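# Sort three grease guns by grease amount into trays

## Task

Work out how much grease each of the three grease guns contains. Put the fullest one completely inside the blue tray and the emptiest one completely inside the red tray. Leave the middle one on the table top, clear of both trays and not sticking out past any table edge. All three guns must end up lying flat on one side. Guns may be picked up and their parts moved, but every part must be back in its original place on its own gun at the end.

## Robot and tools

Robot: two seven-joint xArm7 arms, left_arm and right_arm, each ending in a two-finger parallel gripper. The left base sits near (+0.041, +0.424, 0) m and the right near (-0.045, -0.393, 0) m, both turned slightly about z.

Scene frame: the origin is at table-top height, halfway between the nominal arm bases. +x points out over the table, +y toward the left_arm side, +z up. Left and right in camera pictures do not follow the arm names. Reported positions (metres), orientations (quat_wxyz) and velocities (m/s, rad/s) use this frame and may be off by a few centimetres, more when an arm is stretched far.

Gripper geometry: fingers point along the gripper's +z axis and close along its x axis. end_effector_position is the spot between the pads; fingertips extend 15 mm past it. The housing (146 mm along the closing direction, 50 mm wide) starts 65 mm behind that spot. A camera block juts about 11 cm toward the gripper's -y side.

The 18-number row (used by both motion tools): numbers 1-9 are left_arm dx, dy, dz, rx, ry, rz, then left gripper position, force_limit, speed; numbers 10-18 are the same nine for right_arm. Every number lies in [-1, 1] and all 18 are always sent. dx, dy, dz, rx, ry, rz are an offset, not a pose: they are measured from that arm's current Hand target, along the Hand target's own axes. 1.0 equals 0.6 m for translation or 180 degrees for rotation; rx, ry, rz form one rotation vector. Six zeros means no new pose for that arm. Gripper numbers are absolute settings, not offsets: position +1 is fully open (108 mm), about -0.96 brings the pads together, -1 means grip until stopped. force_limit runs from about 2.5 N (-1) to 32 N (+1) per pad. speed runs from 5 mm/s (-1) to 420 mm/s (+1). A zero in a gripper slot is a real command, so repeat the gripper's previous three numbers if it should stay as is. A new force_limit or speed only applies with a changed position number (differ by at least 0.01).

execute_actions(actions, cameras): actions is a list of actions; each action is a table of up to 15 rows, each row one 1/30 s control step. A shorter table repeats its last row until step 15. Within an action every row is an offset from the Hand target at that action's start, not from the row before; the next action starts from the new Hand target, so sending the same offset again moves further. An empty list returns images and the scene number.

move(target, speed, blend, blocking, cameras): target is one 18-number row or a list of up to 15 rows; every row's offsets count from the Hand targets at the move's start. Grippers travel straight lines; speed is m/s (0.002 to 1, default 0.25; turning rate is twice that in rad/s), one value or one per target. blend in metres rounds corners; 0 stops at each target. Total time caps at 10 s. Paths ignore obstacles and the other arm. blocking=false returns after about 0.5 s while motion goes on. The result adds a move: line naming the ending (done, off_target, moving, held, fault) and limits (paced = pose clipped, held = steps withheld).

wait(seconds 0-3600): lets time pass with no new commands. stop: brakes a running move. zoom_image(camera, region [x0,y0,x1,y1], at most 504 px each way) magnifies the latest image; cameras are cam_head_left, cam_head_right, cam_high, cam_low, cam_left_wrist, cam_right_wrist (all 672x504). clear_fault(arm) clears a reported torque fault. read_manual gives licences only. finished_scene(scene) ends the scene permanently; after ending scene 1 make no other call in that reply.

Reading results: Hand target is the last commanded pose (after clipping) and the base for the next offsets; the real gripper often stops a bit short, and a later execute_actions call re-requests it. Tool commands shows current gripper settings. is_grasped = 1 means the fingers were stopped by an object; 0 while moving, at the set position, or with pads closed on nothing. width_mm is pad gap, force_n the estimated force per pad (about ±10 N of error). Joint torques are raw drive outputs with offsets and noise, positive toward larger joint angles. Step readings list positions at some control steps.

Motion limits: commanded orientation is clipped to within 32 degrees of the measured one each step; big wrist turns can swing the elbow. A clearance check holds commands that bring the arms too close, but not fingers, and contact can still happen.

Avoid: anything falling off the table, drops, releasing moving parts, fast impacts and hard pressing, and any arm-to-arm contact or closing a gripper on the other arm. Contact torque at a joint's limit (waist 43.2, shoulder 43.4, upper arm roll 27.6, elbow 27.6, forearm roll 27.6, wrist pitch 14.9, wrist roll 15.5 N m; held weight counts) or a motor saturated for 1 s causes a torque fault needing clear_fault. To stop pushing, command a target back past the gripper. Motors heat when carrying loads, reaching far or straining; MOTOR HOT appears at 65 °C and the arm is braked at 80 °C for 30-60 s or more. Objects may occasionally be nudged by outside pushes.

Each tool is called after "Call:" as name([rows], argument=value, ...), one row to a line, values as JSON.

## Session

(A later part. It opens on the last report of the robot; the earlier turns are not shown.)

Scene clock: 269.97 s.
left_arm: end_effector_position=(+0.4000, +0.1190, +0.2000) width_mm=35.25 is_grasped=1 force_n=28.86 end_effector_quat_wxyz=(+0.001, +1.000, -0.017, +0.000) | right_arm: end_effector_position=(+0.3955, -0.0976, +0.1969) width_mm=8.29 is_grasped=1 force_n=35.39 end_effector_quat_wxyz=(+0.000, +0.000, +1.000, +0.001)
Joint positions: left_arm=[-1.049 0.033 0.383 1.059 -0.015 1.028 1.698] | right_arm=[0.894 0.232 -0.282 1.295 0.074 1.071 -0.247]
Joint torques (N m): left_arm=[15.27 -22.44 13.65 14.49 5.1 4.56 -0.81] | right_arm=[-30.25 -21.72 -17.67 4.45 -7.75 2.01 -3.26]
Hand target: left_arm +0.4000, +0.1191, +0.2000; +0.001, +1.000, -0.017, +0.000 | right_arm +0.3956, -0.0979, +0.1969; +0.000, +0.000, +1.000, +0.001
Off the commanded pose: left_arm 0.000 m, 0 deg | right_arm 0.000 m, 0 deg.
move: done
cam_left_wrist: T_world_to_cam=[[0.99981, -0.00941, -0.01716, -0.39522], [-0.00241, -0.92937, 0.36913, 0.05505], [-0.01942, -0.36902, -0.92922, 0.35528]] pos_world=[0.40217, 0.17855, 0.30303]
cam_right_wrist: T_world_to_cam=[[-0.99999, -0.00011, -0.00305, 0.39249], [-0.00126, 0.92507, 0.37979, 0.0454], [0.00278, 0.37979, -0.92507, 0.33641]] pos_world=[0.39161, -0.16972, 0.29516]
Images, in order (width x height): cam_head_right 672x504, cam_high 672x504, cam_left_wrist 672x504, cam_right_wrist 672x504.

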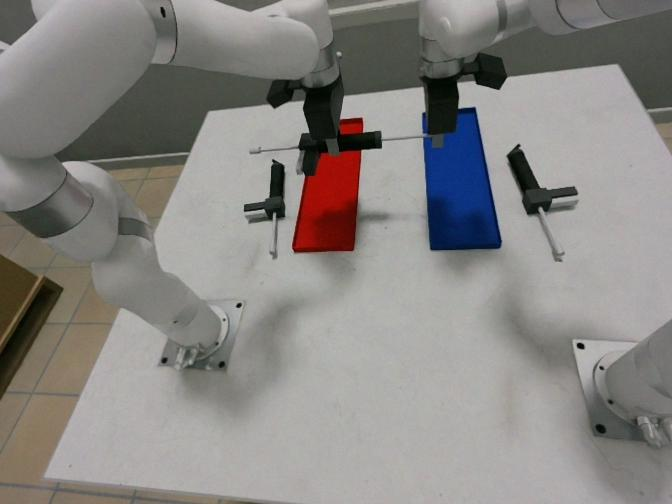

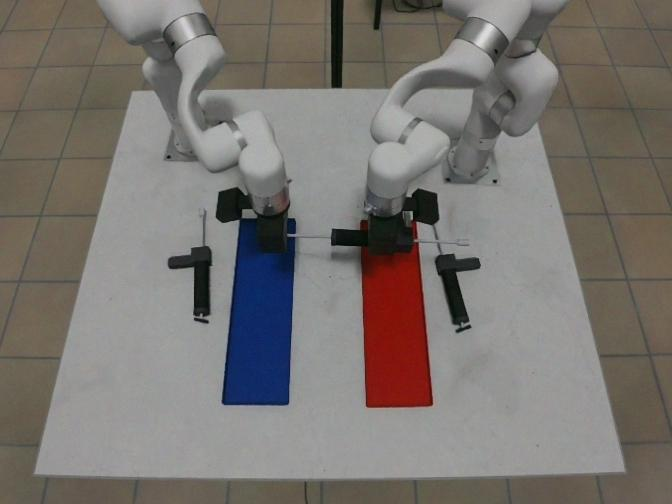

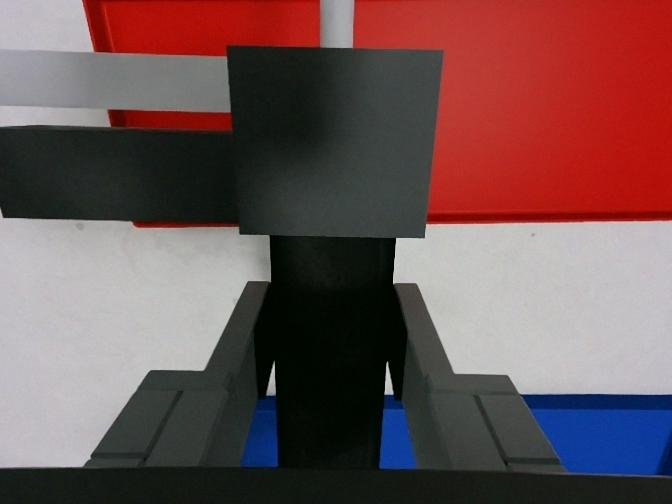

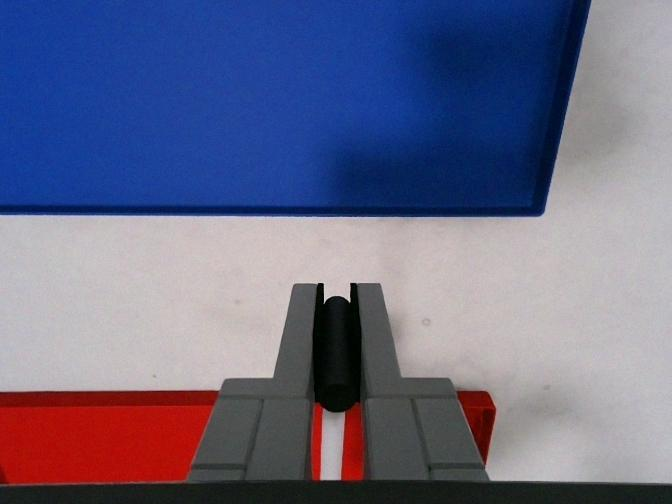

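Call:
move([
  [0,0,0,0,0,0,-1,0.1,-0.5,0,0.175,0,0,0,0,-1,0,-0.5],
  [0,0,0,0,0,0,-1,0.1,-0.5,0,0.175,0,0,0,0,-0.1,0,-0.5],
  [0,0,0,0,0,0,-1,0.1,-0.5,0,0.0583,0,0,0,0,-0.1,0,-0.5],
  [0,0,0,0,0,0,-1,0.1,-0.5,0.2583,-0.225,-0.05,0,0,0,-0.1,0,-0.5],
], speed=[0.06,0.1,0.15,0.3], blend=[0,0,0.02,0], cameras=["cam_left_wrist","cam_high"])

Scene clock: 279.90 s.
left_arm: end_effector_position=(+0.4000, +0.1191, +0.2000) width_mm=35.26 is_grasped=1 force_n=29.07 end_effector_quat_wxyz=(+0.001, +1.000, -0.017, +0.000) | right_arm: end_effector_position=(+0.2407, -0.2330, +0.2266) width_mm=47.50 is_grasped=0 force_n=0.00 end_effector_quat_wxyz=(+0.000, +0.000, +1.000, +0.001)
Joint positions: left_arm=[-1.048 0.033 0.383 1.059 -0.015 1.028 1.698] | right_arm=[0.871 -0.512 -0.278 0.642 -0.148 1.141 -0.141]
Joint torques (N m): left_arm=[1 -22.28 2.17 25.58 3.2 -1.34 0.46] | right_arm=[-5.85 -11.56 4.76 13.16 -2.07 -0.53 3.42]
Hand target: left_arm +0.4000, +0.1191, +0.2000; +0.001, +1.000, -0.017, +0.000 | right_arm +0.2407, -0.2330, +0.2266; +0.000, +0.000, +1.000, +0.001
Off the commanded pose: left_arm 0.000 m, 0 deg | right_arm 0.000 m, 0 deg.
move: done
cam_left_wrist: T_world_to_cam=[[0.99981, -0.00923, -0.01723, -0.39533], [-0.00221, -0.92938, 0.36913, 0.05507], [-0.01942, -0.36902, -0.92922, 0.35532]] pos_world=[0.40227, 0.17865, 0.30303]
Images, in order (width x height): cam_high 672x504, cam_left_wrist 672x504.

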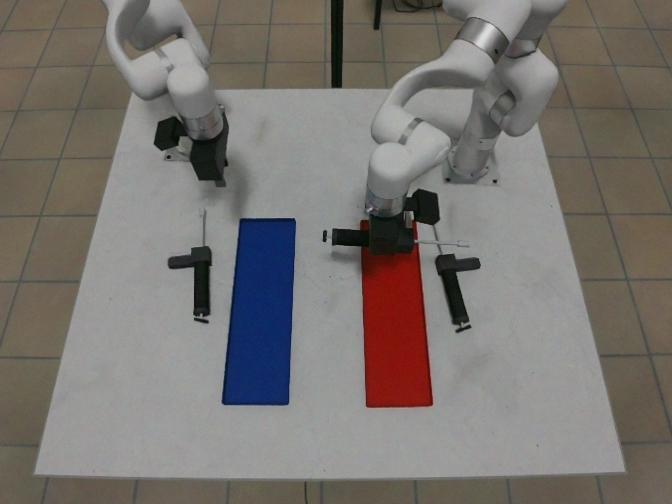

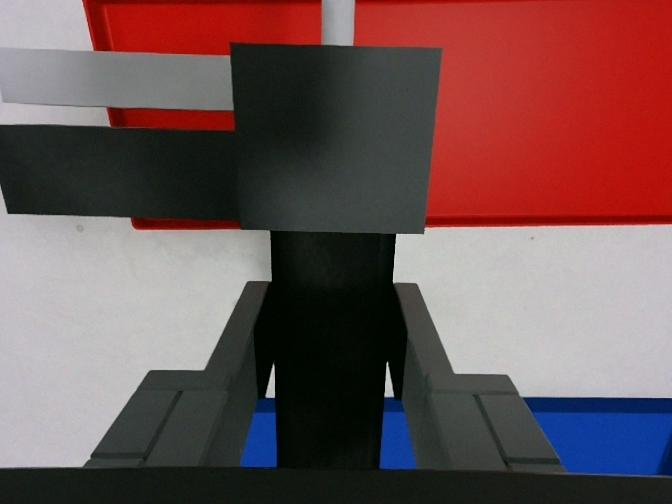

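Call:
move([
  [0.0638,0.1555,0,0,0,-0.5,-1,0.1,-0.5,0,0,0,0,0,0,-0.1,0,-0.5],
  [0.0638,0.1555,0.25,0,0,-0.5,-1,0.1,-0.5,0,0,0,0,0,0,-0.1,0,-0.5],
  [0.0638,0.1555,0.2913,0,0,-0.5,-1,0.1,-0.5,0,0,0,0,0,0,-0.1,0,-0.5],
  [0.0638,0.1555,0.2913,0,0,-0.5,0.1,0.1,-0.5,0,0,0,0,0,0,-0.1,0,-0.5],
  [0.0638,0.1555,0,0,0,-0.5,0.1,0.1,-0.5,0,0,0,0,0,0,-0.1,0,-0.5],
  [0.0368,-0.3313,0,0,0,-0.55,0.1,0.1,-0.5,0,0,0,0,0,0,-0.1,0,-0.5],
], speed=[0.3,0.25,0.06,0.1,0.2,0.3], blend=[0,0.02,0,0,0.02,0], cameras=["cam_left_wrist","cam_high"])

Scene clock: 294.27 s.
left_arm: end_effector_position=(+0.4286, +0.3170, +0.1997) width_mm=58.49 is_grasped=0 force_n=0.00 end_effector_quat_wxyz=(+0.001, +0.662, +0.750, +0.000) | right_arm: end_effector_position=(+0.2407, -0.2330, +0.2266) width_mm=47.50 is_grasped=0 force_n=0.00 end_effector_quat_wxyz=(+0.000, +0.000, +1.000, +0.001)
Joint positions: left_arm=[-0.954 -0.252 0.682 0.818 0.184 1.023 0.244] | right_arm=[0.871 -0.512 -0.278 0.642 -0.148 1.141 -0.141]
Joint torques (N m): left_arm=[4.3 -15.28 -0.28 21.56 4.78 -0.85 1.36] | right_arm=[-5.76 -11.42 3.66 13.2 -1.61 -0.77 2.85]
Hand target: left_arm +0.4287, +0.3171, +0.1997; +0.001, +0.662, +0.750, +0.000 | right_arm +0.2407, -0.2330, +0.2266; +0.000, +0.000, +1.000, +0.001
Off the commanded pose: left_arm 0.000 m, 0 deg | right_arm 0.000 m, 0 deg.
move: done; blend cut to 0.0124 m at target 2
cam_left_wrist: T_world_to_cam=[[-0.14722, 0.98893, -0.01879, -0.24659], [0.9186, 0.14374, 0.36813, -0.4956], [0.36675, 0.03694, -0.92958, 0.13448]] pos_world=[0.36963, 0.31013, 0.30283]
Images, in order (width x height): cam_high 672x504, cam_left_wrist 672x504.

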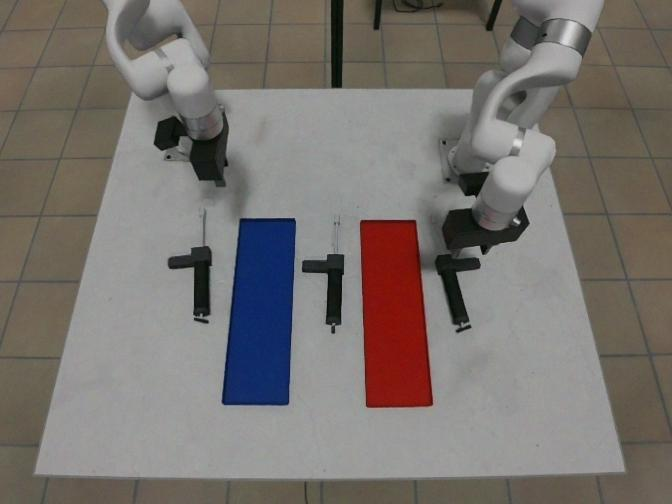

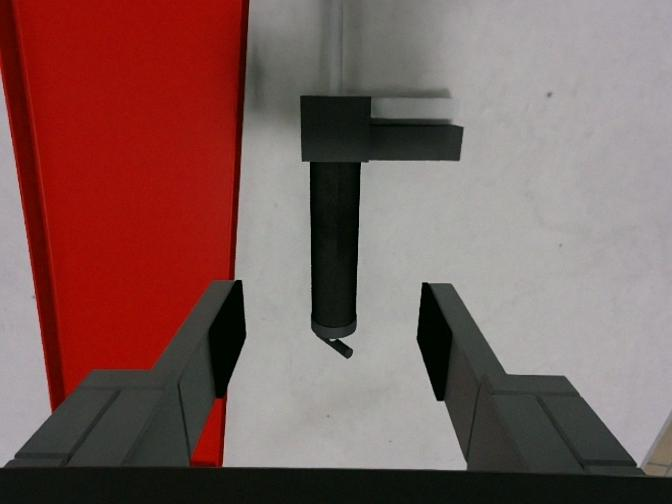

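Call:
move([
  [0,0,0.2,0,0,0,0.1,0.1,-0.5,0,0,0,0,0,0,-0.1,0,-0.5],
  [0,0,0.2912,0,0,0,0.1,0.1,-0.5,0,0,0,0,0,0,-0.1,0,-0.5],
  [0,0,0.2912,0,0,0,-1,0.1,-0.5,0,0,0,0,0,0,-0.1,0,-0.5],
  [0,0,0,0,0,0,-1,0.1,-0.5,0,0,0,0,0,0,-0.1,0,-0.5],
  [-0.32,-0.0875,0,0,0,0.539,-1,0.1,-0.5,-0.2583,0.225,0.0,0,0,0,-0.1,0,-0.5],
], speed=[0.25,0.1,0.1,0.2,0.3], blend=[0.02,0,0,0,0], cameras=["cam_left_wrist","cam_right_wrist"])

Scene clock: 304.37 s.
left_arm: end_effector_position=(+0.4003, +0.1200, +0.2000) width_mm=35.11 is_grasped=1 force_n=35.97 end_effector_quat_wxyz=(+0.001, +1.000, +0.001, +0.000) | right_arm: end_effector_position=(+0.3956, -0.0980, +0.2269) width_mm=47.50 is_grasped=0 force_n=0.00 end_effector_quat_wxyz=(+0.000, +0.000, +1.000, +0.001)
Joint positions: left_arm=[-1.302 0.037 0.641 1.058 -0.026 1.028 1.674] | right_arm=[0.916 0.208 -0.308 1.351 0.07 1.151 -0.244]
Joint torques (N m): left_arm=[-2.96 -16.72 -1.8 32.54 -3.91 -1.35 1.25] | right_arm=[-5.58 -14.19 0.43 18.98 2.21 -0.56 -3.38]
Hand target: left_arm +0.4003, +0.1200, +0.2000; +0.001, +1.000, +0.001, +0.000 | right_arm +0.3956, -0.0980, +0.2269; +0.000, +0.000, +1.000, +0.001
Off the commanded pose: left_arm 0.000 m, 0 deg | right_arm 0.000 m, 0 deg.
move: done
cam_left_wrist: T_world_to_cam=[[0.99953, 0.02533, -0.0172, -0.3996], [0.02989, -0.9289, 0.36913, 0.04302], [-0.00662, -0.36947, -0.92922, 0.3506]] pos_world=[0.40045, 0.17962, 0.30303]
cam_right_wrist: T_world_to_cam=[[-0.99999, 0.00034, -0.00308, 0.39277], [-0.00086, 0.92516, 0.37958, 0.03421], [0.00298, 0.37958, -0.92515, 0.36419]] pos_world=[0.39171, -0.17002, 0.32516]

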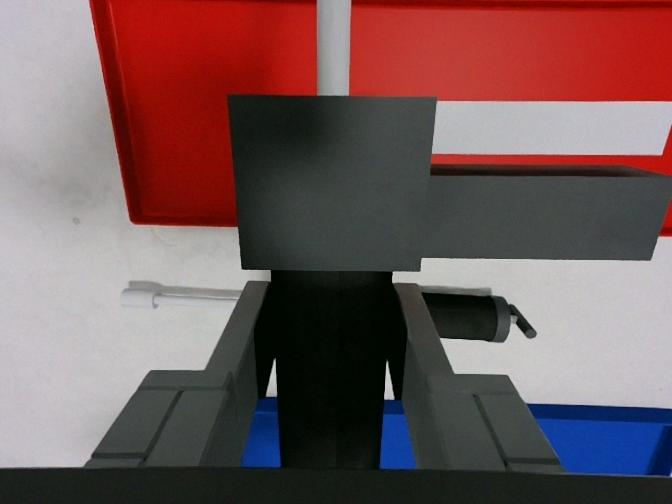

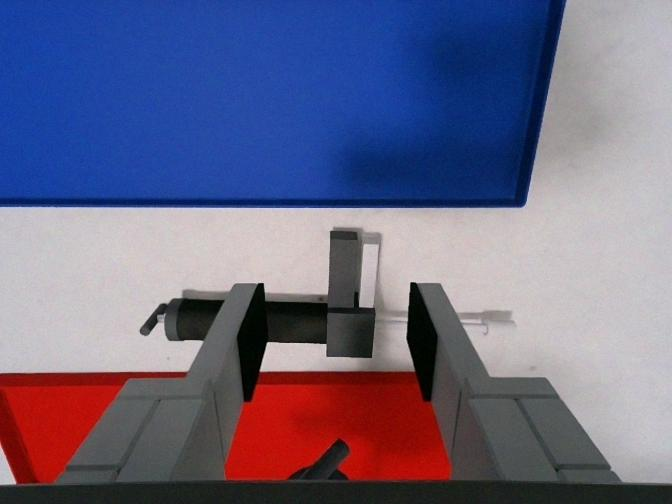

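Call:
move([
  [0,0,0,0,0,0,-1,0.1,-0.5,0,0.1,0.05,0,0,0,-0.1,0,-0.5],
  [0,0,0,0,0,0,-1,0.1,-0.5,0,0.1767,0.05,0,0,0,-0.1,0,-0.5],
  [0,0,0,0,0,0,-1,0.1,-0.5,0,0.1767,0.05,0,0,0,-1,-0.5,-0.7],
], speed=[0.25,0.1,0.1], blend=[0.02,0,0], cameras=["cam_right_wrist","cam_left_wrist","cam_head_right"])

Scene clock: 318.83 s.
left_arm: end_effector_position=(+0.3998, +0.1203, +0.1997) width_mm=35.56 is_grasped=1 force_n=38.29 end_effector_quat_wxyz=(+0.000, +1.000, +0.001, -0.001) | right_arm: end_effector_position=(+0.3973, +0.0064, +0.1973) width_mm=26.87 is_grasped=0 force_n=9.07 end_effector_quat_wxyz=(+0.001, +0.002, +1.000, +0.000)
Joint positions: left_arm=[-1.302 0.037 0.641 1.057 -0.026 1.029 1.674] | right_arm=[0.975 0.458 -0.246 1.615 0.116 1.17 -0.119]
Joint torques (N m): left_arm=[-9.31 -27.65 -7.13 49.72 -3.1 -13.13 -1.68] | right_arm=[39.99 -21.47 21.25 22.78 10.38 -4.29 -4.84]
Hand target: left_arm +0.4003, +0.1200, +0.2000; +0.001, +1.000, +0.001, +0.000 | right_arm +0.3956, +0.0081, +0.1971; +0.000, +0.000, +1.000, +0.001
Off the commanded pose: left_arm 0.001 m, 0 deg | right_arm 0.002 m, 0 deg.
MOTOR HOT: joint 4 (elbow) of the right arm reports 67 °C; the controller stops that arm at 80 °C. To cool a motor, set the load down, stop pushing, or move to a pose that needs little force. At that limit the right arm can sag while its brakes close.
move: done
cam_left_wrist: T_world_to_cam=[[0.99951, 0.02504, -0.01876, -0.39877], [0.03019, -0.92937, 0.36791, 0.04353], [-0.00822, -0.36829, -0.92967, 0.35101]] pos_world=[0.40015, 0.17971, 0.30282]
cam_right_wrist: T_world_to_cam=[[-0.99998, 0.0037, -0.00439, 0.39454], [0.00176, 0.92553, 0.37868, -0.05189], [0.00546, 0.37867, -0.92552, 0.29624]] pos_world=[0.39301, -0.06561, 0.29556]
Images, in order (width x height): cam_head_right 672x504, cam_left_wrist 672x504, cam_right_wrist 672x504.

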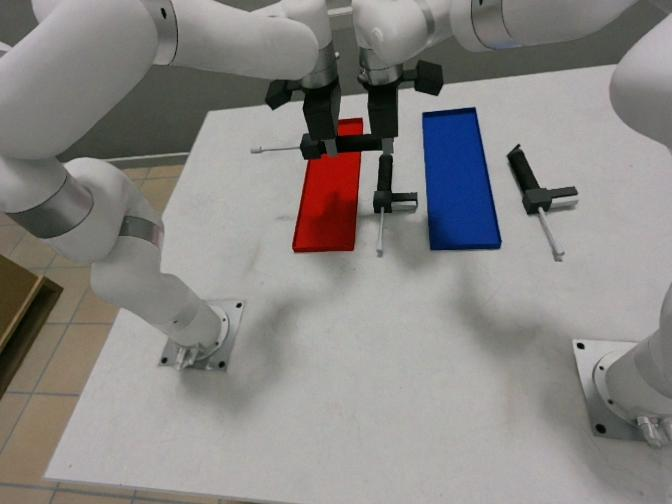

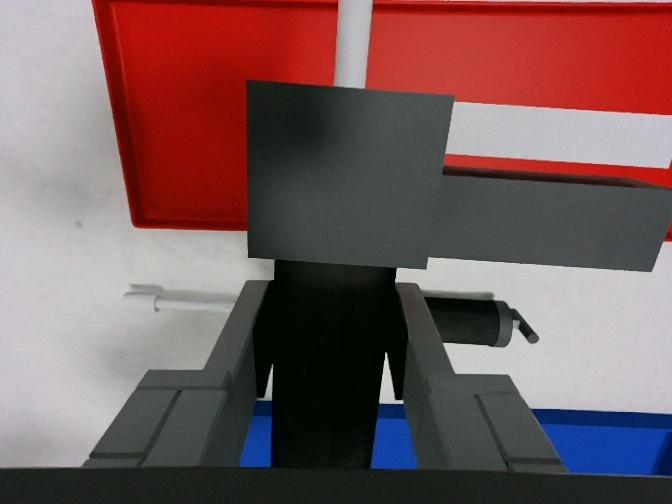

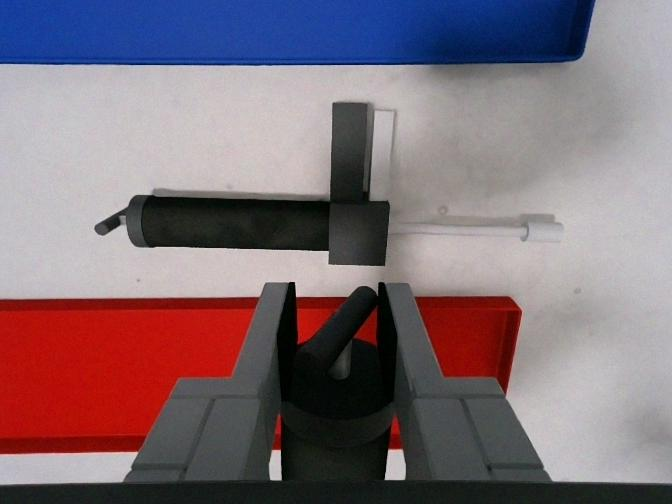

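Call:
move([
  [0,0,0,0,0,0,-1,0.1,-0.5,0,-0.01,0,0,0,0,-1,-0.5,-0.7],
  [0,0,0,0,0,0,-1,0.1,-0.5,0,-0.01,0,0,0,0,-0.98,0.0,-0.7],
], speed=0.1, cameras=["cam_right_wrist"])

Scene clock: 326.87 s.
left_arm: end_effector_position=(+0.4003, +0.1200, +0.2000) width_mm=35.69 is_grasped=1 force_n=37.21 end_effector_quat_wxyz=(+0.001, +1.000, +0.001, +0.000) | right_arm: end_effector_position=(+0.3956, +0.0021, +0.1971) width_mm=8.61 is_grasped=1 force_n=18.80 end_effector_quat_wxyz=(+0.000, +0.000, +1.000, +0.001)
Joint positions: left_arm=[-1.302 0.037 0.641 1.058 -0.026 1.028 1.674] | right_arm=[0.974 0.443 -0.248 1.593 0.116 1.162 -0.126]
Joint torques (N m): left_arm=[6.57 -17.15 5.91 31.06 -1.26 -7.26 -0.59] | right_arm=[2.94 -27.42 1.87 11.84 1.68 0.27 -3.17]
Hand target: left_arm +0.4003, +0.1200, +0.2000; +0.001, +1.000, +0.001, +0.000 | right_arm +0.3956, +0.0021, +0.1971; +0.000, +0.000, +1.000, +0.001
Off the commanded pose: left_arm 0.000 m, 0 deg | right_arm 0.000 m, 0 deg.
MOTOR HOT: joint 4 (elbow) of the left arm reports 71 °C; the controller stops that arm at 80 °C. To cool a motor, set the load down, stop pushing, or move to a pose that needs little force. At that limit the left arm can sag while its brakes close.
MOTOR HOT: still on. Joint 4 (elbow) of the right arm reports 69 °C.
move: done
cam_right_wrist: T_world_to_cam=[[-0.99999, 0.00034, -0.00308, 0.39265], [-0.00086, 0.92516, 0.37958, -0.04705], [0.00298, 0.37958, -0.92515, 0.29853]] pos_world=[0.39171, -0.06992, 0.29526]

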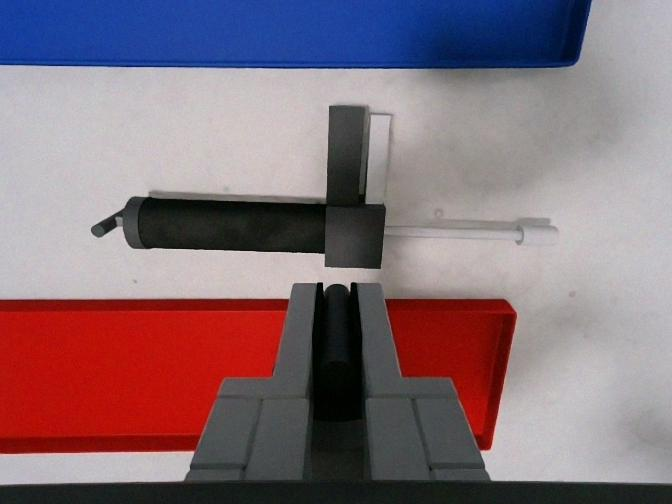

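Call:
move(target=[0,0,0,0,0,0,-1,0.1,-0.5,0,-0.0417,0,0,0,0,-0.98,0.0,-0.7], speed=0.06)

Call:
move(target=[0,0,0,0,0,0,-1,0.1,-0.5,0,-0.025,0,0,0,0,-0.98,0.0,-0.7], speed=0.06, cameras=["cam_right_wrist"])

Scene clock: 330.93 s.
left_arm: end_effector_position=(+0.4003, +0.1201, +0.1999) width_mm=35.69 is_grasped=1 force_n=33.34 end_effector_quat_wxyz=(+0.001, +1.000, +0.001, +0.000) | right_arm: end_effector_position=(+0.3956, -0.0229, +0.1970) width_mm=8.61 is_grasped=1 force_n=18.41 end_effector_quat_wxyz=(+0.000, +0.000, +1.000, +0.001)
Joint positions: left_arm=[-1.302 0.037 0.641 1.058 -0.026 1.028 1.674] | right_arm=[0.961 0.386 -0.261 1.507 0.108 1.134 -0.156]
Joint torques (N m): left_arm=[7.03 -17.7 5.34 30.93 -0.12 -4.7 -0.83] | right_arm=[-3.18 -26.26 -2.13 11.06 -1.6 -1.05 -3.19]
Hand target: left_arm +0.4003, +0.1200, +0.2000; +0.001, +1.000, +0.001, +0.000 | right_arm +0.3956, -0.0229, +0.1970; +0.000, +0.000, +1.000, +0.001
Off the commanded pose: left_arm 0.000 m, 0 deg | right_arm 0.000 m, 0 deg.
MOTOR HOT: still on. Joint 4 (elbow) of the left arm reports 69 °C.
MOTOR HOT: still on. Joint 4 (elbow) of the right arm reports 67 °C.
move: done

Scene clock: 331.57 s.
left_arm: end_effector_position=(+0.4003, +0.1201, +0.1999) width_mm=35.69 is_grasped=1 force_n=31.30 end_effector_quat_wxyz=(+0.001, +1.000, +0.001, +0.000) | right_arm: end_effector_position=(+0.3956, -0.0379, +0.1970) width_mm=8.61 is_grasped=1 force_n=18.47 end_effector_quat_wxyz=(+0.000, +0.000, +1.000, +0.001)
Joint positions: left_arm=[-1.302 0.037 0.641 1.058 -0.026 1.028 1.674] | right_arm=[0.953 0.353 -0.269 1.46 0.103 1.119 -0.175]
Joint torques (N m): left_arm=[6.1 -17.95 4.34 30.97 0.35 -3.24 -1.01] | right_arm=[-4.3 -25.67 -2.87 11.4 -1.82 -1.36 -3.24]
Hand target: left_arm +0.4003, +0.1200, +0.2000; +0.001, +1.000, +0.001, +0.000 | right_arm +0.3956, -0.0379, +0.1970; +0.000, +0.000, +1.000, +0.001
Off the commanded pose: left_arm 0.000 m, 0 deg | right_arm 0.000 m, 0 deg.
MOTOR HOT: still on. Joint 4 (elbow) of the left arm reports 69 °C.
MOTOR HOT: still on. Joint 4 (elbow) of the right arm reports 66 °C.
move: done
cam_right_wrist: T_world_to_cam=[[-0.99999, 0.00034, -0.00308, 0.39266], [-0.00086, 0.92516, 0.37958, -0.01001], [0.00298, 0.37958, -0.92515, 0.31362]] pos_world=[0.39171, -0.10992, 0.29516]

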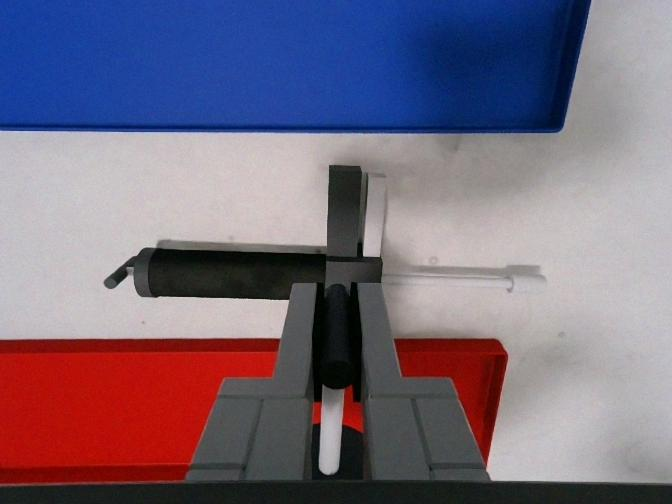

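Call:
move(target=[0,0,0,0,0,0,-1,0.1,-0.5,0,-0.0167,0,0,0,0,-0.98,0.0,-0.7], speed=0.06)

Call:
move(target=[0,0,0,0,0,0,-1,0.1,-0.5,0,-0.0167,0,0,0,0,-0.98,0.0,-0.7], speed=0.06)

Call:
move(target=[0,0,0,0,0,0,-1,0.1,-0.5,0,-0.0167,0,0,0,0,-0.98,0.0,-0.7], speed=0.06, cameras=["cam_right_wrist"])

Scene clock: 335.83 s.
left_arm: end_effector_position=(+0.4003, +0.1200, +0.1999) width_mm=35.69 is_grasped=1 force_n=29.93 end_effector_quat_wxyz=(+0.001, +1.000, +0.001, +0.000) | right_arm: end_effector_position=(+0.3956, -0.0479, +0.1970) width_mm=8.60 is_grasped=1 force_n=18.51 end_effector_quat_wxyz=(+0.000, +0.000, +1.000, +0.001)
Joint positions: left_arm=[-1.302 0.037 0.641 1.058 -0.026 1.028 1.674] | right_arm=[0.947 0.331 -0.275 1.429 0.1 1.11 -0.187]
Joint torques (N m): left_arm=[1.44 -20.25 1.32 30.93 1.4 -2.86 -1.92] | right_arm=[-4.96 -25.18 -3.12 11.53 -1.93 -1.43 -3.27]
Hand target: left_arm +0.4003, +0.1200, +0.2000; +0.001, +1.000, +0.001, +0.000 | right_arm +0.3956, -0.0480, +0.1970; +0.000, +0.000, +1.000, +0.001
Off the commanded pose: left_arm 0.000 m, 0 deg | right_arm 0.000 m, 0 deg.
MOTOR HOT: still on. Joint 4 (elbow) of the left arm reports 67 °C.
MOTOR HOT: still on. Joint 4 (elbow) of the right arm reports 65 °C.
move: done

Scene clock: 336.33 s.
left_arm: end_effector_position=(+0.4003, +0.1200, +0.1999) width_mm=35.69 is_grasped=1 force_n=28.73 end_effector_quat_wxyz=(+0.001, +1.000, +0.001, +0.000) | right_arm: end_effector_position=(+0.3956, -0.0579, +0.1970) width_mm=8.60 is_grasped=1 force_n=18.54 end_effector_quat_wxyz=(+0.000, +0.000, +1.000, +0.001)
Joint positions: left_arm=[-1.302 0.037 0.641 1.058 -0.026 1.028 1.674] | right_arm=[0.941 0.311 -0.28 1.4 0.096 1.101 -0.2]
Joint torques (N m): left_arm=[1.37 -20.67 1.27 31 1.61 -2.87 -2.04] | right_arm=[-5.56 -24.85 -3.43 11.8 -2.13 -1.59 -3.26]
Hand target: left_arm +0.4003, +0.1200, +0.2000; +0.001, +1.000, +0.001, +0.000 | right_arm +0.3956, -0.0580, +0.1970; +0.000, +0.000, +1.000, +0.001
Off the commanded pose: left_arm 0.000 m, 0 deg | right_arm 0.000 m, 0 deg.
MOTOR HOT: still on. Joint 4 (elbow) of the left arm reports 67 °C.
MOTOR HOT: still on. Joint 4 (elbow) of the right arm reports 64 °C.
move: done

Scene clock: 336.87 s.
left_arm: end_effector_position=(+0.4002, +0.1198, +0.2000) width_mm=35.69 is_grasped=1 force_n=26.89 end_effector_quat_wxyz=(+0.001, +1.000, +0.001, +0.000) | right_arm: end_effector_position=(+0.3956, -0.0679, +0.1970) width_mm=8.60 is_grasped=1 force_n=18.56 end_effector_quat_wxyz=(+0.000, +0.000, +1.000, +0.001)
Joint positions: left_arm=[-1.302 0.037 0.641 1.058 -0.026 1.027 1.674] | right_arm=[0.934 0.291 -0.286 1.372 0.092 1.093 -0.213]
Joint torques (N m): left_arm=[12.17 -20.83 10.87 18.42 1.93 2.26 -2.09] | right_arm=[-20.51 -23.52 -13.34 7.06 -5.51 0.74 -3.13]
Hand target: left_arm +0.4003, +0.1200, +0.2000; +0.001, +1.000, +0.001, +0.000 | right_arm +0.3956, -0.0680, +0.1970; +0.000, +0.000, +1.000, +0.001
Off the commanded pose: left_arm 0.000 m, 0 deg | right_arm 0.000 m, 0 deg.
MOTOR HOT: still on. Joint 4 (elbow) of the left arm reports 67 °C.
MOTOR HOT: still on. Joint 4 (elbow) of the right arm reports 64 °C.
move: done
cam_right_wrist: T_world_to_cam=[[-0.99999, 0.00021, -0.00303, 0.39263], [-0.00096, 0.92516, 0.37958, 0.01779], [0.00288, 0.37958, -0.92515, 0.32505]] pos_world=[0.39171, -0.13992, 0.29516]

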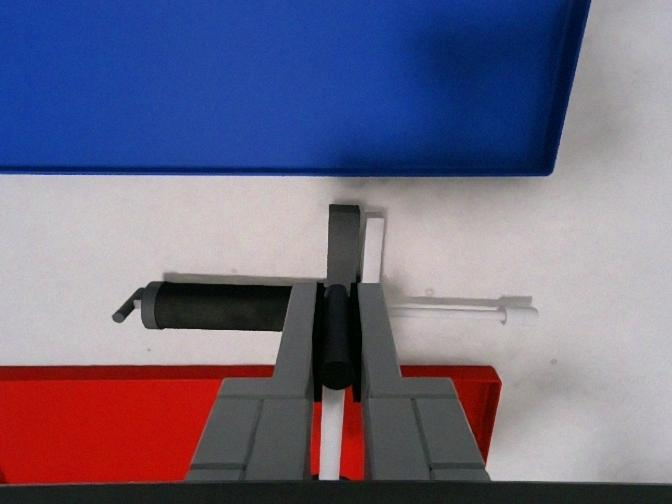

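Call:
move([
  [0,0,0,0,0,0,-1,0.1,-0.5,0,0.1167,0,0,0,0,-0.98,0.0,-0.7],
  [0,0,0,0,0,0,-1,0.1,-0.5,0,0.1167,0,0,0,0,-0.1,0.0,-0.5],
  [0,0,0,0,0,0,-1,0.1,-0.5,0,0,0,0,0,0,-0.1,0.0,-0.5],
  [0.183,-0.0167,0,0,0,-0.5,-1,0.1,-0.5,0.2583,-0.2,-0.05,0,0,0,-0.1,0,-0.5],
], speed=[0.08,0.1,0.15,0.3], blend=[0,0,0.0,0], cameras=["cam_left_wrist","cam_high"])

Scene clock: 362.90 s.
left_arm: end_effector_position=(+0.5101, +0.1302, +0.2000) width_mm=35.49 is_grasped=1 force_n=16.03 end_effector_quat_wxyz=(+0.001, +0.707, +0.708, +0.000) | right_arm: end_effector_position=(+0.2407, -0.1881, +0.2267) width_mm=47.49 is_grasped=0 force_n=0.00 end_effector_quat_wxyz=(+0.000, +0.000, +1.000, +0.001)
Joint positions: left_arm=[-1.207 0.404 0.803 1.415 -0.317 1.145 0.438] | right_arm=[0.948 -0.415 -0.253 0.711 -0.112 1.115 -0.064]
Joint torques (N m): left_arm=[4.08 -23.05 7.58 31.71 -4.14 -1.2 -1.52] | right_arm=[-5.63 -12.97 4.21 13.06 -2.11 -0.56 3.43]
Hand target: left_arm +0.5101, +0.1302, +0.2000; +0.001, +0.707, +0.708, +0.000 | right_arm +0.2407, -0.1881, +0.2267; +0.000, +0.000, +1.000, +0.001
Off the commanded pose: left_arm 0.000 m, 0 deg | right_arm 0.000 m, 0 deg.
MOTOR HOT: cleared for the motors of the left arm.
MOTOR HOT: cleared for the motors of the right arm.
move: done
cam_left_wrist: T_world_to_cam=[[-0.02525, 0.9995, -0.01875, -0.11342], [0.92922, 0.03039, 0.36829, -0.53439], [0.36868, -0.00812, -0.92952, 0.11667]] pos_world=[0.45069, 0.13055, 0.30313]
Images, in order (width x height): cam_high 672x504, cam_left_wrist 672x504.

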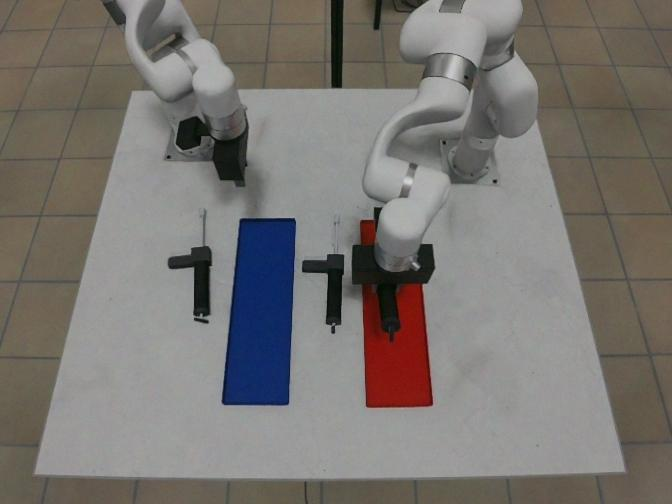

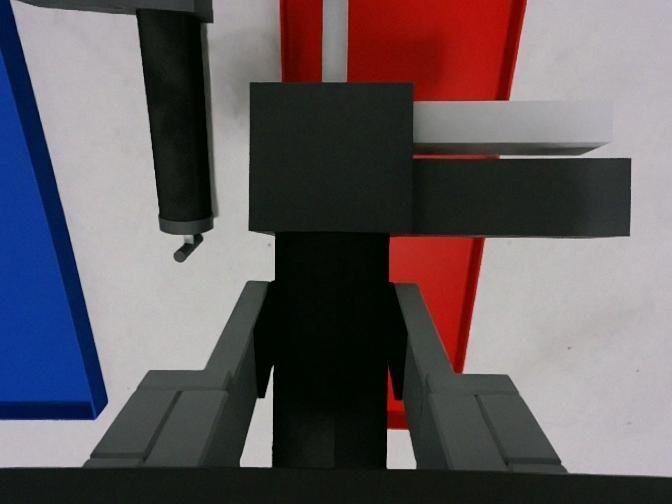

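Call:
move([
  [0.0133,0,0.2,0,0,0,-1,0.1,-0.5,0,0,0,0,0,0,-0.1,0.0,-0.5],
  [0.0133,0,0.2858,0,0,0,-1,0.1,-0.5,0,0,0,0,0,0,-0.1,0.0,-0.5],
  [0.0133,0,0.2858,0,0,0,0,0.1,-0.5,0,0,0,0,0,0,-0.1,0.0,-0.5],
  [0.0133,0,0,0,0,0,0,0.1,-0.5,0,0,0,0,0,0,-0.1,0,-0.5],
  [0.0133,-0.2,0,0,0,0,0,0.1,-0.5,0,0,0,0,0,0,-0.1,0,-0.5],
], speed=[0.25,0.06,0.15,0.2,0.3], blend=[0.02,0,0,0.02,0], cameras=["cam_left_wrist","cam_high"])

Scene clock: 374.83 s.
left_arm: end_effector_position=(+0.3901, +0.1380, +0.1999) width_mm=52.99 is_grasped=0 force_n=0.00 end_effector_quat_wxyz=(+0.001, +0.707, +0.708, +0.000) | right_arm: end_effector_position=(+0.2407, -0.1881, +0.2267) width_mm=47.49 is_grasped=0 force_n=0.00 end_effector_quat_wxyz=(+0.000, +0.000, +1.000, +0.001)
Joint positions: left_arm=[-1.458 -0.047 0.797 0.986 0.039 1.018 0.068] | right_arm=[0.948 -0.415 -0.253 0.711 -0.112 1.115 -0.064]
Joint torques (N m): left_arm=[-3.61 -18.22 -2.75 21.9 4.65 -3.56 -1.51] | right_arm=[-5.66 -13.17 4.2 13.18 -2.19 -0.8 3.43]
Hand target: left_arm +0.3901, +0.1380, +0.1999; +0.001, +0.707, +0.708, +0.000 | right_arm +0.2407, -0.1881, +0.2267; +0.000, +0.000, +1.000, +0.001
Off the commanded pose: left_arm 0.000 m, 0 deg | right_arm 0.000 m, 0 deg.
move: done
cam_left_wrist: T_world_to_cam=[[-0.02535, 0.9995, -0.01879, -0.12421], [0.92921, 0.03049, 0.36829, -0.42309], [0.36868, -0.00812, -0.92952, 0.16088]] pos_world=[0.33069, 0.13835, 0.30303]
Images, in order (width x height): cam_high 672x504, cam_left_wrist 672x504.

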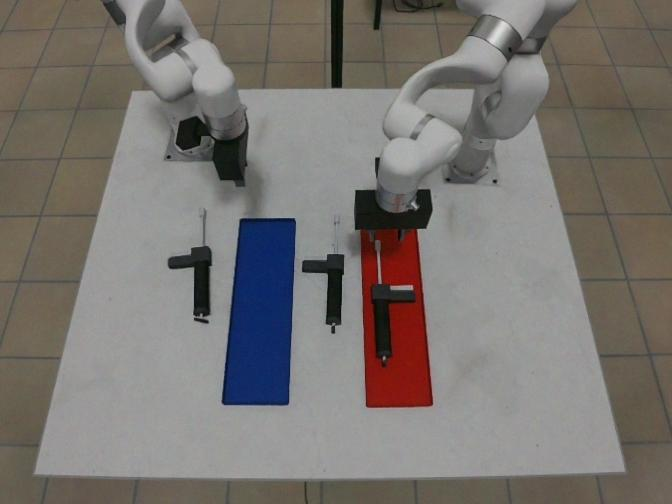

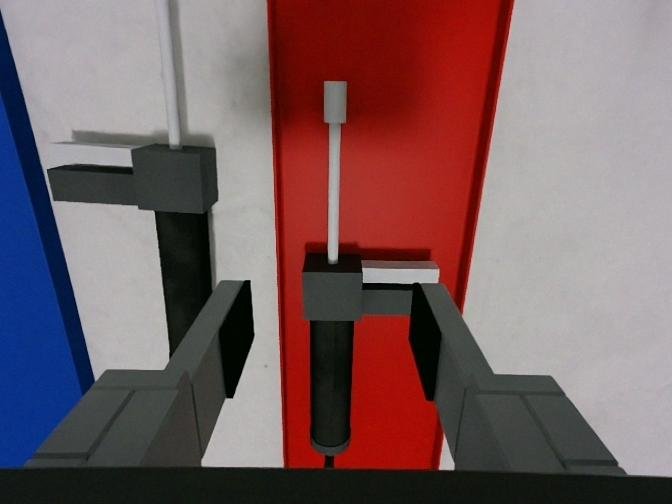

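Call:
move(target=[0.103,0,-0.083,0,0,0.5,0,0.1,-0.5,-0.2972,-0.2048,0.045,0,0,0.463,0.1,0,-0.5], speed=0.35, cameras=["cam_right_wrist"])

Scene clock: 382.40 s.
left_arm: end_effector_position=(+0.3900, +0.1999, +0.2496) width_mm=53.00 is_grasped=0 force_n=0.00 end_effector_quat_wxyz=(+0.001, +1.000, +0.001, +0.000) | right_arm: end_effector_position=(+0.4190, -0.3109, +0.1996) width_mm=58.50 is_grasped=0 force_n=0.00 end_effector_quat_wxyz=(+0.000, +0.665, +0.747, +0.001)
Joint positions: left_arm=[-1.54 -0.336 0.902 0.967 0.281 1.193 1.549] | right_arm=[0.654 0.034 -0.439 1.058 0.019 1.027 0.83]
Joint torques (N m): left_arm=[-3.68 -10.59 -2.03 28.88 4.81 -0.88 1.35] | right_arm=[-5.73 -10.17 -1.83 18.54 2.22 -0.54 3.45]
Hand target: left_arm +0.3900, +0.1999, +0.2497; +0.001, +1.000, +0.001, +0.000 | right_arm +0.4190, -0.3109, +0.1996; +0.000, +0.665, +0.747, +0.001
Off the commanded pose: left_arm 0.000 m, 0 deg | right_arm 0.000 m, 0 deg.
move: done
cam_right_wrist: T_world_to_cam=[[-0.11564, 0.99329, -0.00096, 0.35389], [0.91916, 0.10738, 0.37896, -0.398], [0.37652, 0.04294, -0.92541, 0.15852]] pos_world=[0.34707, -0.31559, 0.29787]

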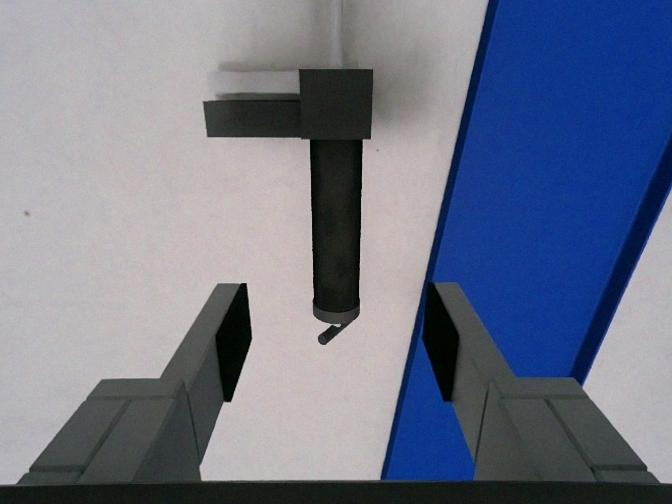

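Call:
move([
  [0,0,0,0,0,0,0,0.1,-0.5,0,-0.0117,0.2,0,0,0,0.1,0,-0.5],
  [0,0,0,0,0,0,0,0.1,-0.5,0,-0.0117,0.2908,0,0,0,0.1,0,-0.5],
  [0,0,0,0,0,0,0,0.1,-0.5,0,-0.0117,0.2908,0,0,0,-1,0.1,-0.5],
  [0,0,0,0,0,0,0,0.1,-0.5,0,-0.0117,0,0,0,0,-1,0.1,-0.5],
  [0.0083,0.1667,0.0333,0,0,0,0,0.1,-0.5,0.32,0.005,0,0,0,-0.463,-1,0.1,-0.5],
], speed=[0.25,0.1,0.15,0.2,0.35], blend=[0.02,0,0,0.03,0], cameras=["cam_left_wrist","cam_right_wrist","cam_high"])

Scene clock: 392.10 s.
left_arm: end_effector_position=(+0.3951, +0.0998, +0.2298) width_mm=53.00 is_grasped=0 force_n=0.00 end_effector_quat_wxyz=(+0.001, +1.000, +0.001, +0.000) | right_arm: end_effector_position=(+0.3997, -0.1198, +0.1999) width_mm=35.26 is_grasped=1 force_n=37.31 end_effector_quat_wxyz=(+0.000, +0.000, +1.000, +0.001)
Joint positions: left_arm=[-1.654 0.057 0.965 1.15 -0.053 1.117 1.654] | right_arm=[0.8 0.198 -0.22 1.263 0.05 1.069 -0.27]
Joint torques (N m): left_arm=[3.97 -10.19 0.7 29.49 -3.96 -0.9 1.34] | right_arm=[0.45 -16.26 0.92 21.01 2.21 -0.89 -3.38]
Hand target: left_arm +0.3951, +0.0999, +0.2298; +0.001, +1.000, +0.001, +0.000 | right_arm +0.3997, -0.1198, +0.1999; +0.000, +0.000, +1.000, +0.001
Off the commanded pose: left_arm 0.000 m, 0 deg | right_arm 0.000 m, 0 deg.
move: done
cam_left_wrist: T_world_to_cam=[[0.99953, 0.02529, -0.01729, -0.39334], [0.02989, -0.9289, 0.36913, 0.01332], [-0.00672, -0.36947, -0.92922, 0.37079]] pos_world=[0.39525, 0.15932, 0.33283]
cam_right_wrist: T_world_to_cam=[[-0.99999, 0.00034, -0.00308, 0.39679], [-0.00086, 0.92516, 0.37958, 0.06466], [0.00298, 0.37958, -0.92515, 0.34738]] pos_world=[0.39581, -0.19182, 0.29806]
Images, in order (width x height): cam_high 672x504, cam_left_wrist 672x504, cam_right_wrist 672x504.

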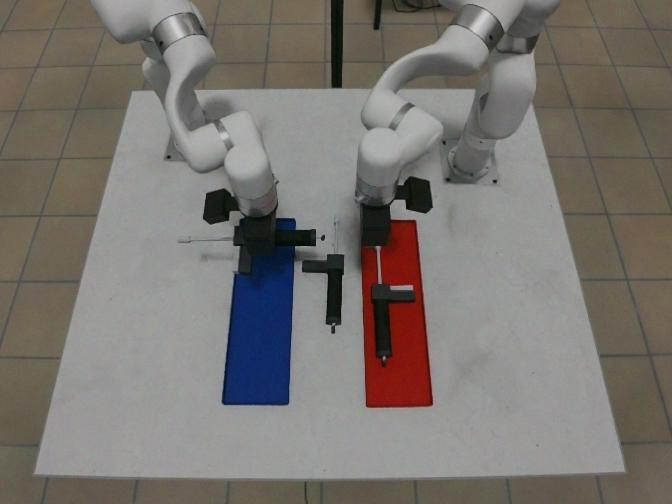

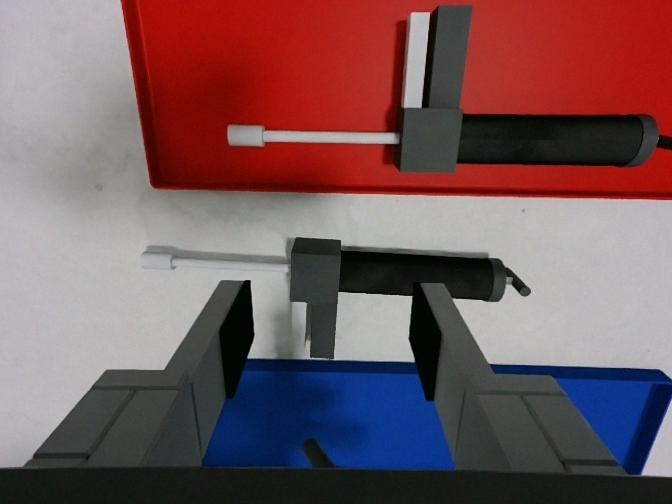

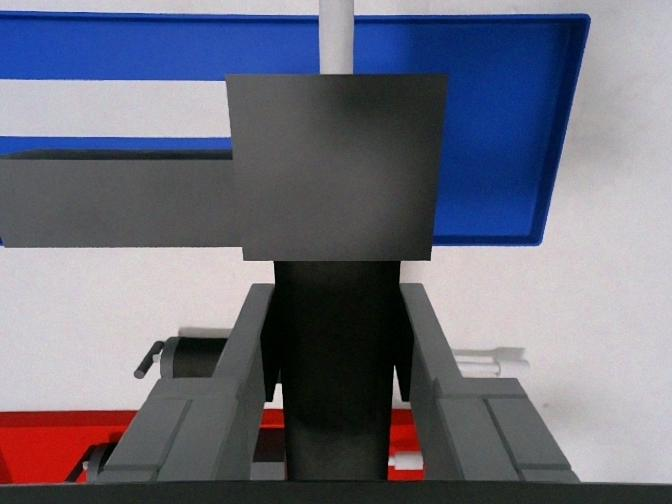

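Call:
move([
  [-0.005,0.08,0.0547,0,0,0,0,0.1,-0.5,0,0,0,0,0,0,-1,0.1,-0.5],
  [-0.005,0.158,0.0547,0,0,0,0,0.1,-0.5,0,0,0,0,0,0,-1,0.1,-0.5],
  [-0.005,0.158,0.0547,0,0,0,-1,0,-0.6,0,0,0,0,0,0,-1,0.1,-0.5],
], speed=[0.25,0.1,0.15], blend=[0.02,0,0], cameras=["cam_left_wrist"])

Scene clock: 398.20 s.
left_arm: end_effector_position=(+0.3924, +0.0051, +0.1971) width_mm=8.18 is_grasped=1 force_n=33.48 end_effector_quat_wxyz=(+0.001, +1.000, +0.001, +0.000) | right_arm: end_effector_position=(+0.3996, -0.1197, +0.1999) width_mm=35.27 is_grasped=1 force_n=38.02 end_effector_quat_wxyz=(+0.000, +0.000, +1.000, +0.001)
Joint positions: left_arm=[-1.577 0.398 0.859 1.379 -0.331 1.132 1.707] | right_arm=[0.8 0.198 -0.22 1.263 0.05 1.069 -0.27]
Joint torques (N m): left_arm=[-1.84 -20.85 1 24.97 -2.31 -1.23 -1.41] | right_arm=[-8.98 -17.92 -4.32 20.65 1.15 -3.99 0.91]
Hand target: left_arm +0.3923, +0.0050, +0.1971; +0.001, +1.000, +0.001, +0.000 | right_arm +0.3997, -0.1198, +0.1999; +0.000, +0.000, +1.000, +0.001
Off the commanded pose: left_arm 0.000 m, 0 deg | right_arm 0.000 m, 0 deg.
MOTOR HOT: joint 4 (elbow) of the right arm reports 67 °C; the controller stops that arm at 80 °C. To cool a motor, set the load down, stop pushing, or move to a pose that needs little force. At that limit the right arm can sag while its brakes close.
move: done
cam_left_wrist: T_world_to_cam=[[0.99952, 0.02564, -0.01721, -0.38886], [0.03019, -0.92889, 0.36913, -0.06262], [-0.00652, -0.36947, -0.92922, 0.30532]] pos_world=[0.39255, 0.06462, 0.30013]

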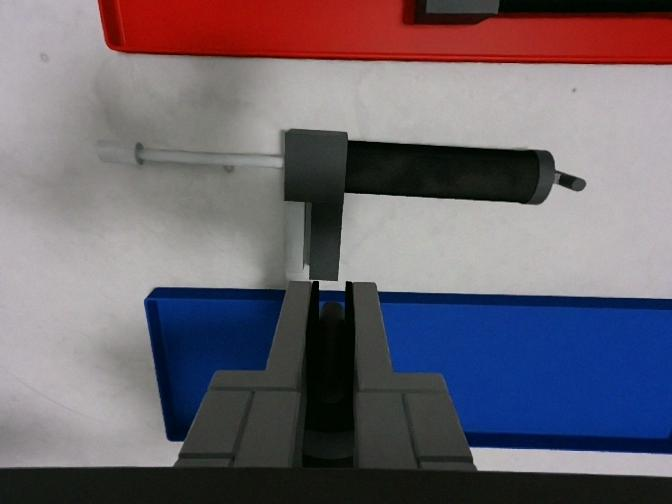

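Pull +y in steps (left −dy).

Call:
move(target=[0,-0.05,0,0,0,0,-1,0,-0.6,0,0,0,0,0,0,-1,0.1,-0.5], speed=0.06)

Call:
move(target=[0,-0.0167,0,0,0,0,-1,0,-0.6,0,0,0,0,0,0,-1,0.1,-0.5], speed=0.06)

Call:
move(target=[0,-0.0167,0,0,0,0,-1,0,-0.6,0,0,0,0,0,0,-1,0.1,-0.5], speed=0.06, cameras=["cam_left_wrist"])

Scene clock: 403.07 s.
left_arm: end_effector_position=(+0.3921, +0.0348, +0.1971) width_mm=8.18 is_grasped=1 force_n=33.44 end_effector_quat_wxyz=(+0.001, +1.000, +0.001, +0.000) | right_arm: end_effector_position=(+0.3996, -0.1197, +0.1999) width_mm=35.28 is_grasped=1 force_n=37.93 end_effector_quat_wxyz=(+0.000, +0.000, +1.000, +0.001)
Joint positions: left_arm=[-1.61 0.31 0.897 1.275 -0.273 1.092 1.712] | right_arm=[0.799 0.198 -0.219 1.263 0.05 1.069 -0.27]
Joint torques (N m): left_arm=[-0.23 -23.15 9.03 11.35 7.25 1.06 -1.43] | right_arm=[-13.22 -24.66 -10.83 18.85 -2.88 -1.56 4.93]
Hand target: left_arm +0.3922, +0.0350, +0.1971; +0.001, +1.000, +0.001, +0.000 | right_arm +0.3997, -0.1198, +0.1999; +0.000, +0.000, +1.000, +0.001
Off the commanded pose: left_arm 0.000 m, 0 deg | right_arm 0.000 m, 0 deg.
MOTOR HOT: still on. Joint 4 (elbow) of the right arm reports 69 °C.
move: done

Scene clock: 403.60 s.
left_arm: end_effector_position=(+0.3922, +0.0450, +0.1970) width_mm=8.18 is_grasped=1 force_n=33.42 end_effector_quat_wxyz=(+0.001, +1.000, +0.001, +0.000) | right_arm: end_effector_position=(+0.3997, -0.1198, +0.1999) width_mm=35.28 is_grasped=1 force_n=37.81 end_effector_quat_wxyz=(+0.000, +0.000, +1.000, +0.001)
Joint positions: left_arm=[-1.621 0.28 0.911 1.243 -0.251 1.08 1.712] | right_arm=[0.799 0.198 -0.22 1.263 0.05 1.069 -0.27]
Joint torques (N m): left_arm=[0.53 -21.88 9.76 11.13 7.9 1.06 -1.42] | right_arm=[-20.06 -23.24 -14.28 17.84 -3.82 -0.35 3.98]
Hand target: left_arm +0.3922, +0.0450, +0.1970; +0.001, +1.000, +0.001, +0.000 | right_arm +0.3997, -0.1198, +0.1999; +0.000, +0.000, +1.000, +0.001
Off the commanded pose: left_arm 0.000 m, 0 deg | right_arm 0.000 m, 0 deg.
MOTOR HOT: still on. Joint 4 (elbow) of the right arm reports 69 °C.
move: done

Scene clock: 404.13 s.
left_arm: end_effector_position=(+0.3922, +0.0550, +0.1970) width_mm=8.18 is_grasped=1 force_n=33.41 end_effector_quat_wxyz=(+0.001, +1.000, +0.001, +0.000) | right_arm: end_effector_position=(+0.3997, -0.1198, +0.1999) width_mm=35.28 is_grasped=1 force_n=37.67 end_effector_quat_wxyz=(+0.000, +0.000, +1.000, +0.001)
Joint positions: left_arm=[-1.631 0.249 0.924 1.211 -0.227 1.069 1.71] | right_arm=[0.799 0.198 -0.22 1.263 0.05 1.069 -0.27]
Joint torques (N m): left_arm=[1.36 -20.75 10.14 10.71 8.29 1.21 -1.4] | right_arm=[-21.81 -21.25 -14.89 16.86 -4.59 -0.46 2.7]
Hand target: left_arm +0.3922, +0.0550, +0.1970; +0.001, +1.000, +0.001, +0.000 | right_arm +0.3997, -0.1198, +0.1999; +0.000, +0.000, +1.000, +0.001
Off the commanded pose: left_arm 0.000 m, 0 deg | right_arm 0.000 m, 0 deg.
MOTOR HOT: still on. Joint 4 (elbow) of the right arm reports 69 °C.
move: done
cam_left_wrist: T_world_to_cam=[[0.99953, 0.02529, -0.01729, -0.38987], [0.02989, -0.9289, 0.36913, -0.01614], [-0.00672, -0.36947, -0.92922, 0.32384]] pos_world=[0.39235, 0.11452, 0.30013]

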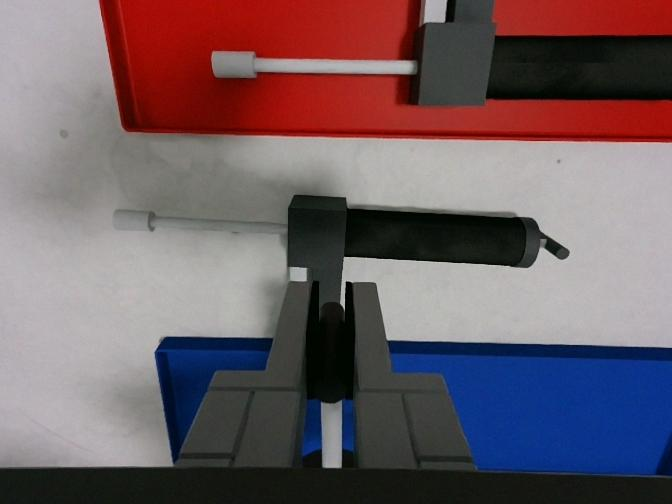

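Call:
move(target=[0,-0.0083,0,0,0,0,-1,0,-0.6,0,0,0,0,0,0,-1,0.1,-0.5], speed=0.06, cameras=["cam_right_wrist","cam_high"])

Scene clock: 407.67 s.
left_arm: end_effector_position=(+0.3922, +0.0600, +0.1970) width_mm=8.18 is_grasped=1 force_n=33.39 end_effector_quat_wxyz=(+0.001, +1.000, +0.001, +0.000) | right_arm: end_effector_position=(+0.3997, -0.1198, +0.1999) width_mm=35.28 is_grasped=1 force_n=37.60 end_effector_quat_wxyz=(+0.000, +0.000, +1.000, +0.001)
Joint positions: left_arm=[-1.635 0.233 0.931 1.196 -0.215 1.063 1.708] | right_arm=[0.799 0.198 -0.22 1.263 0.05 1.069 -0.27]
Joint torques (N m): left_arm=[1.58 -20.17 10.27 10.38 8.53 1.35 -1.45] | right_arm=[-22.43 -15.49 -14.69 13.54 -5.29 -0.39 -1.7]
Hand target: left_arm +0.3922, +0.0600, +0.1970; +0.001, +1.000, +0.001, +0.000 | right_arm +0.3997, -0.1198, +0.1999; +0.000, +0.000, +1.000, +0.001
Off the commanded pose: left_arm 0.000 m, 0 deg | right_arm 0.000 m, 0 deg.
MOTOR HOT: still on. Joint 4 (elbow) of the right arm reports 68 °C.
move: done
cam_right_wrist: T_world_to_cam=[[-0.99999, 0.00034, -0.00308, 0.39679], [-0.00086, 0.92516, 0.37958, 0.06466], [0.00298, 0.37958, -0.92515, 0.34738]] pos_world=[0.39581, -0.19182, 0.29806]
Images, in order (width x height): cam_high 672x504, cam_right_wrist 672x504.

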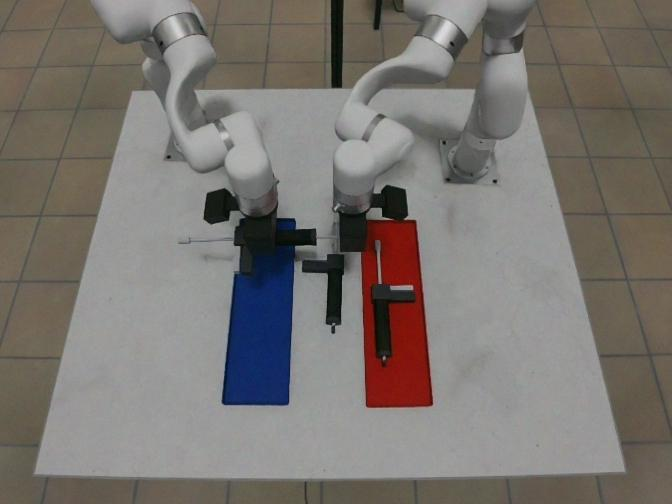

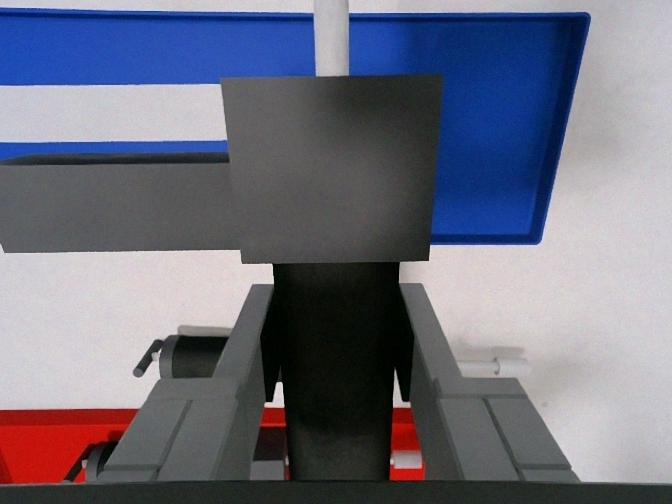

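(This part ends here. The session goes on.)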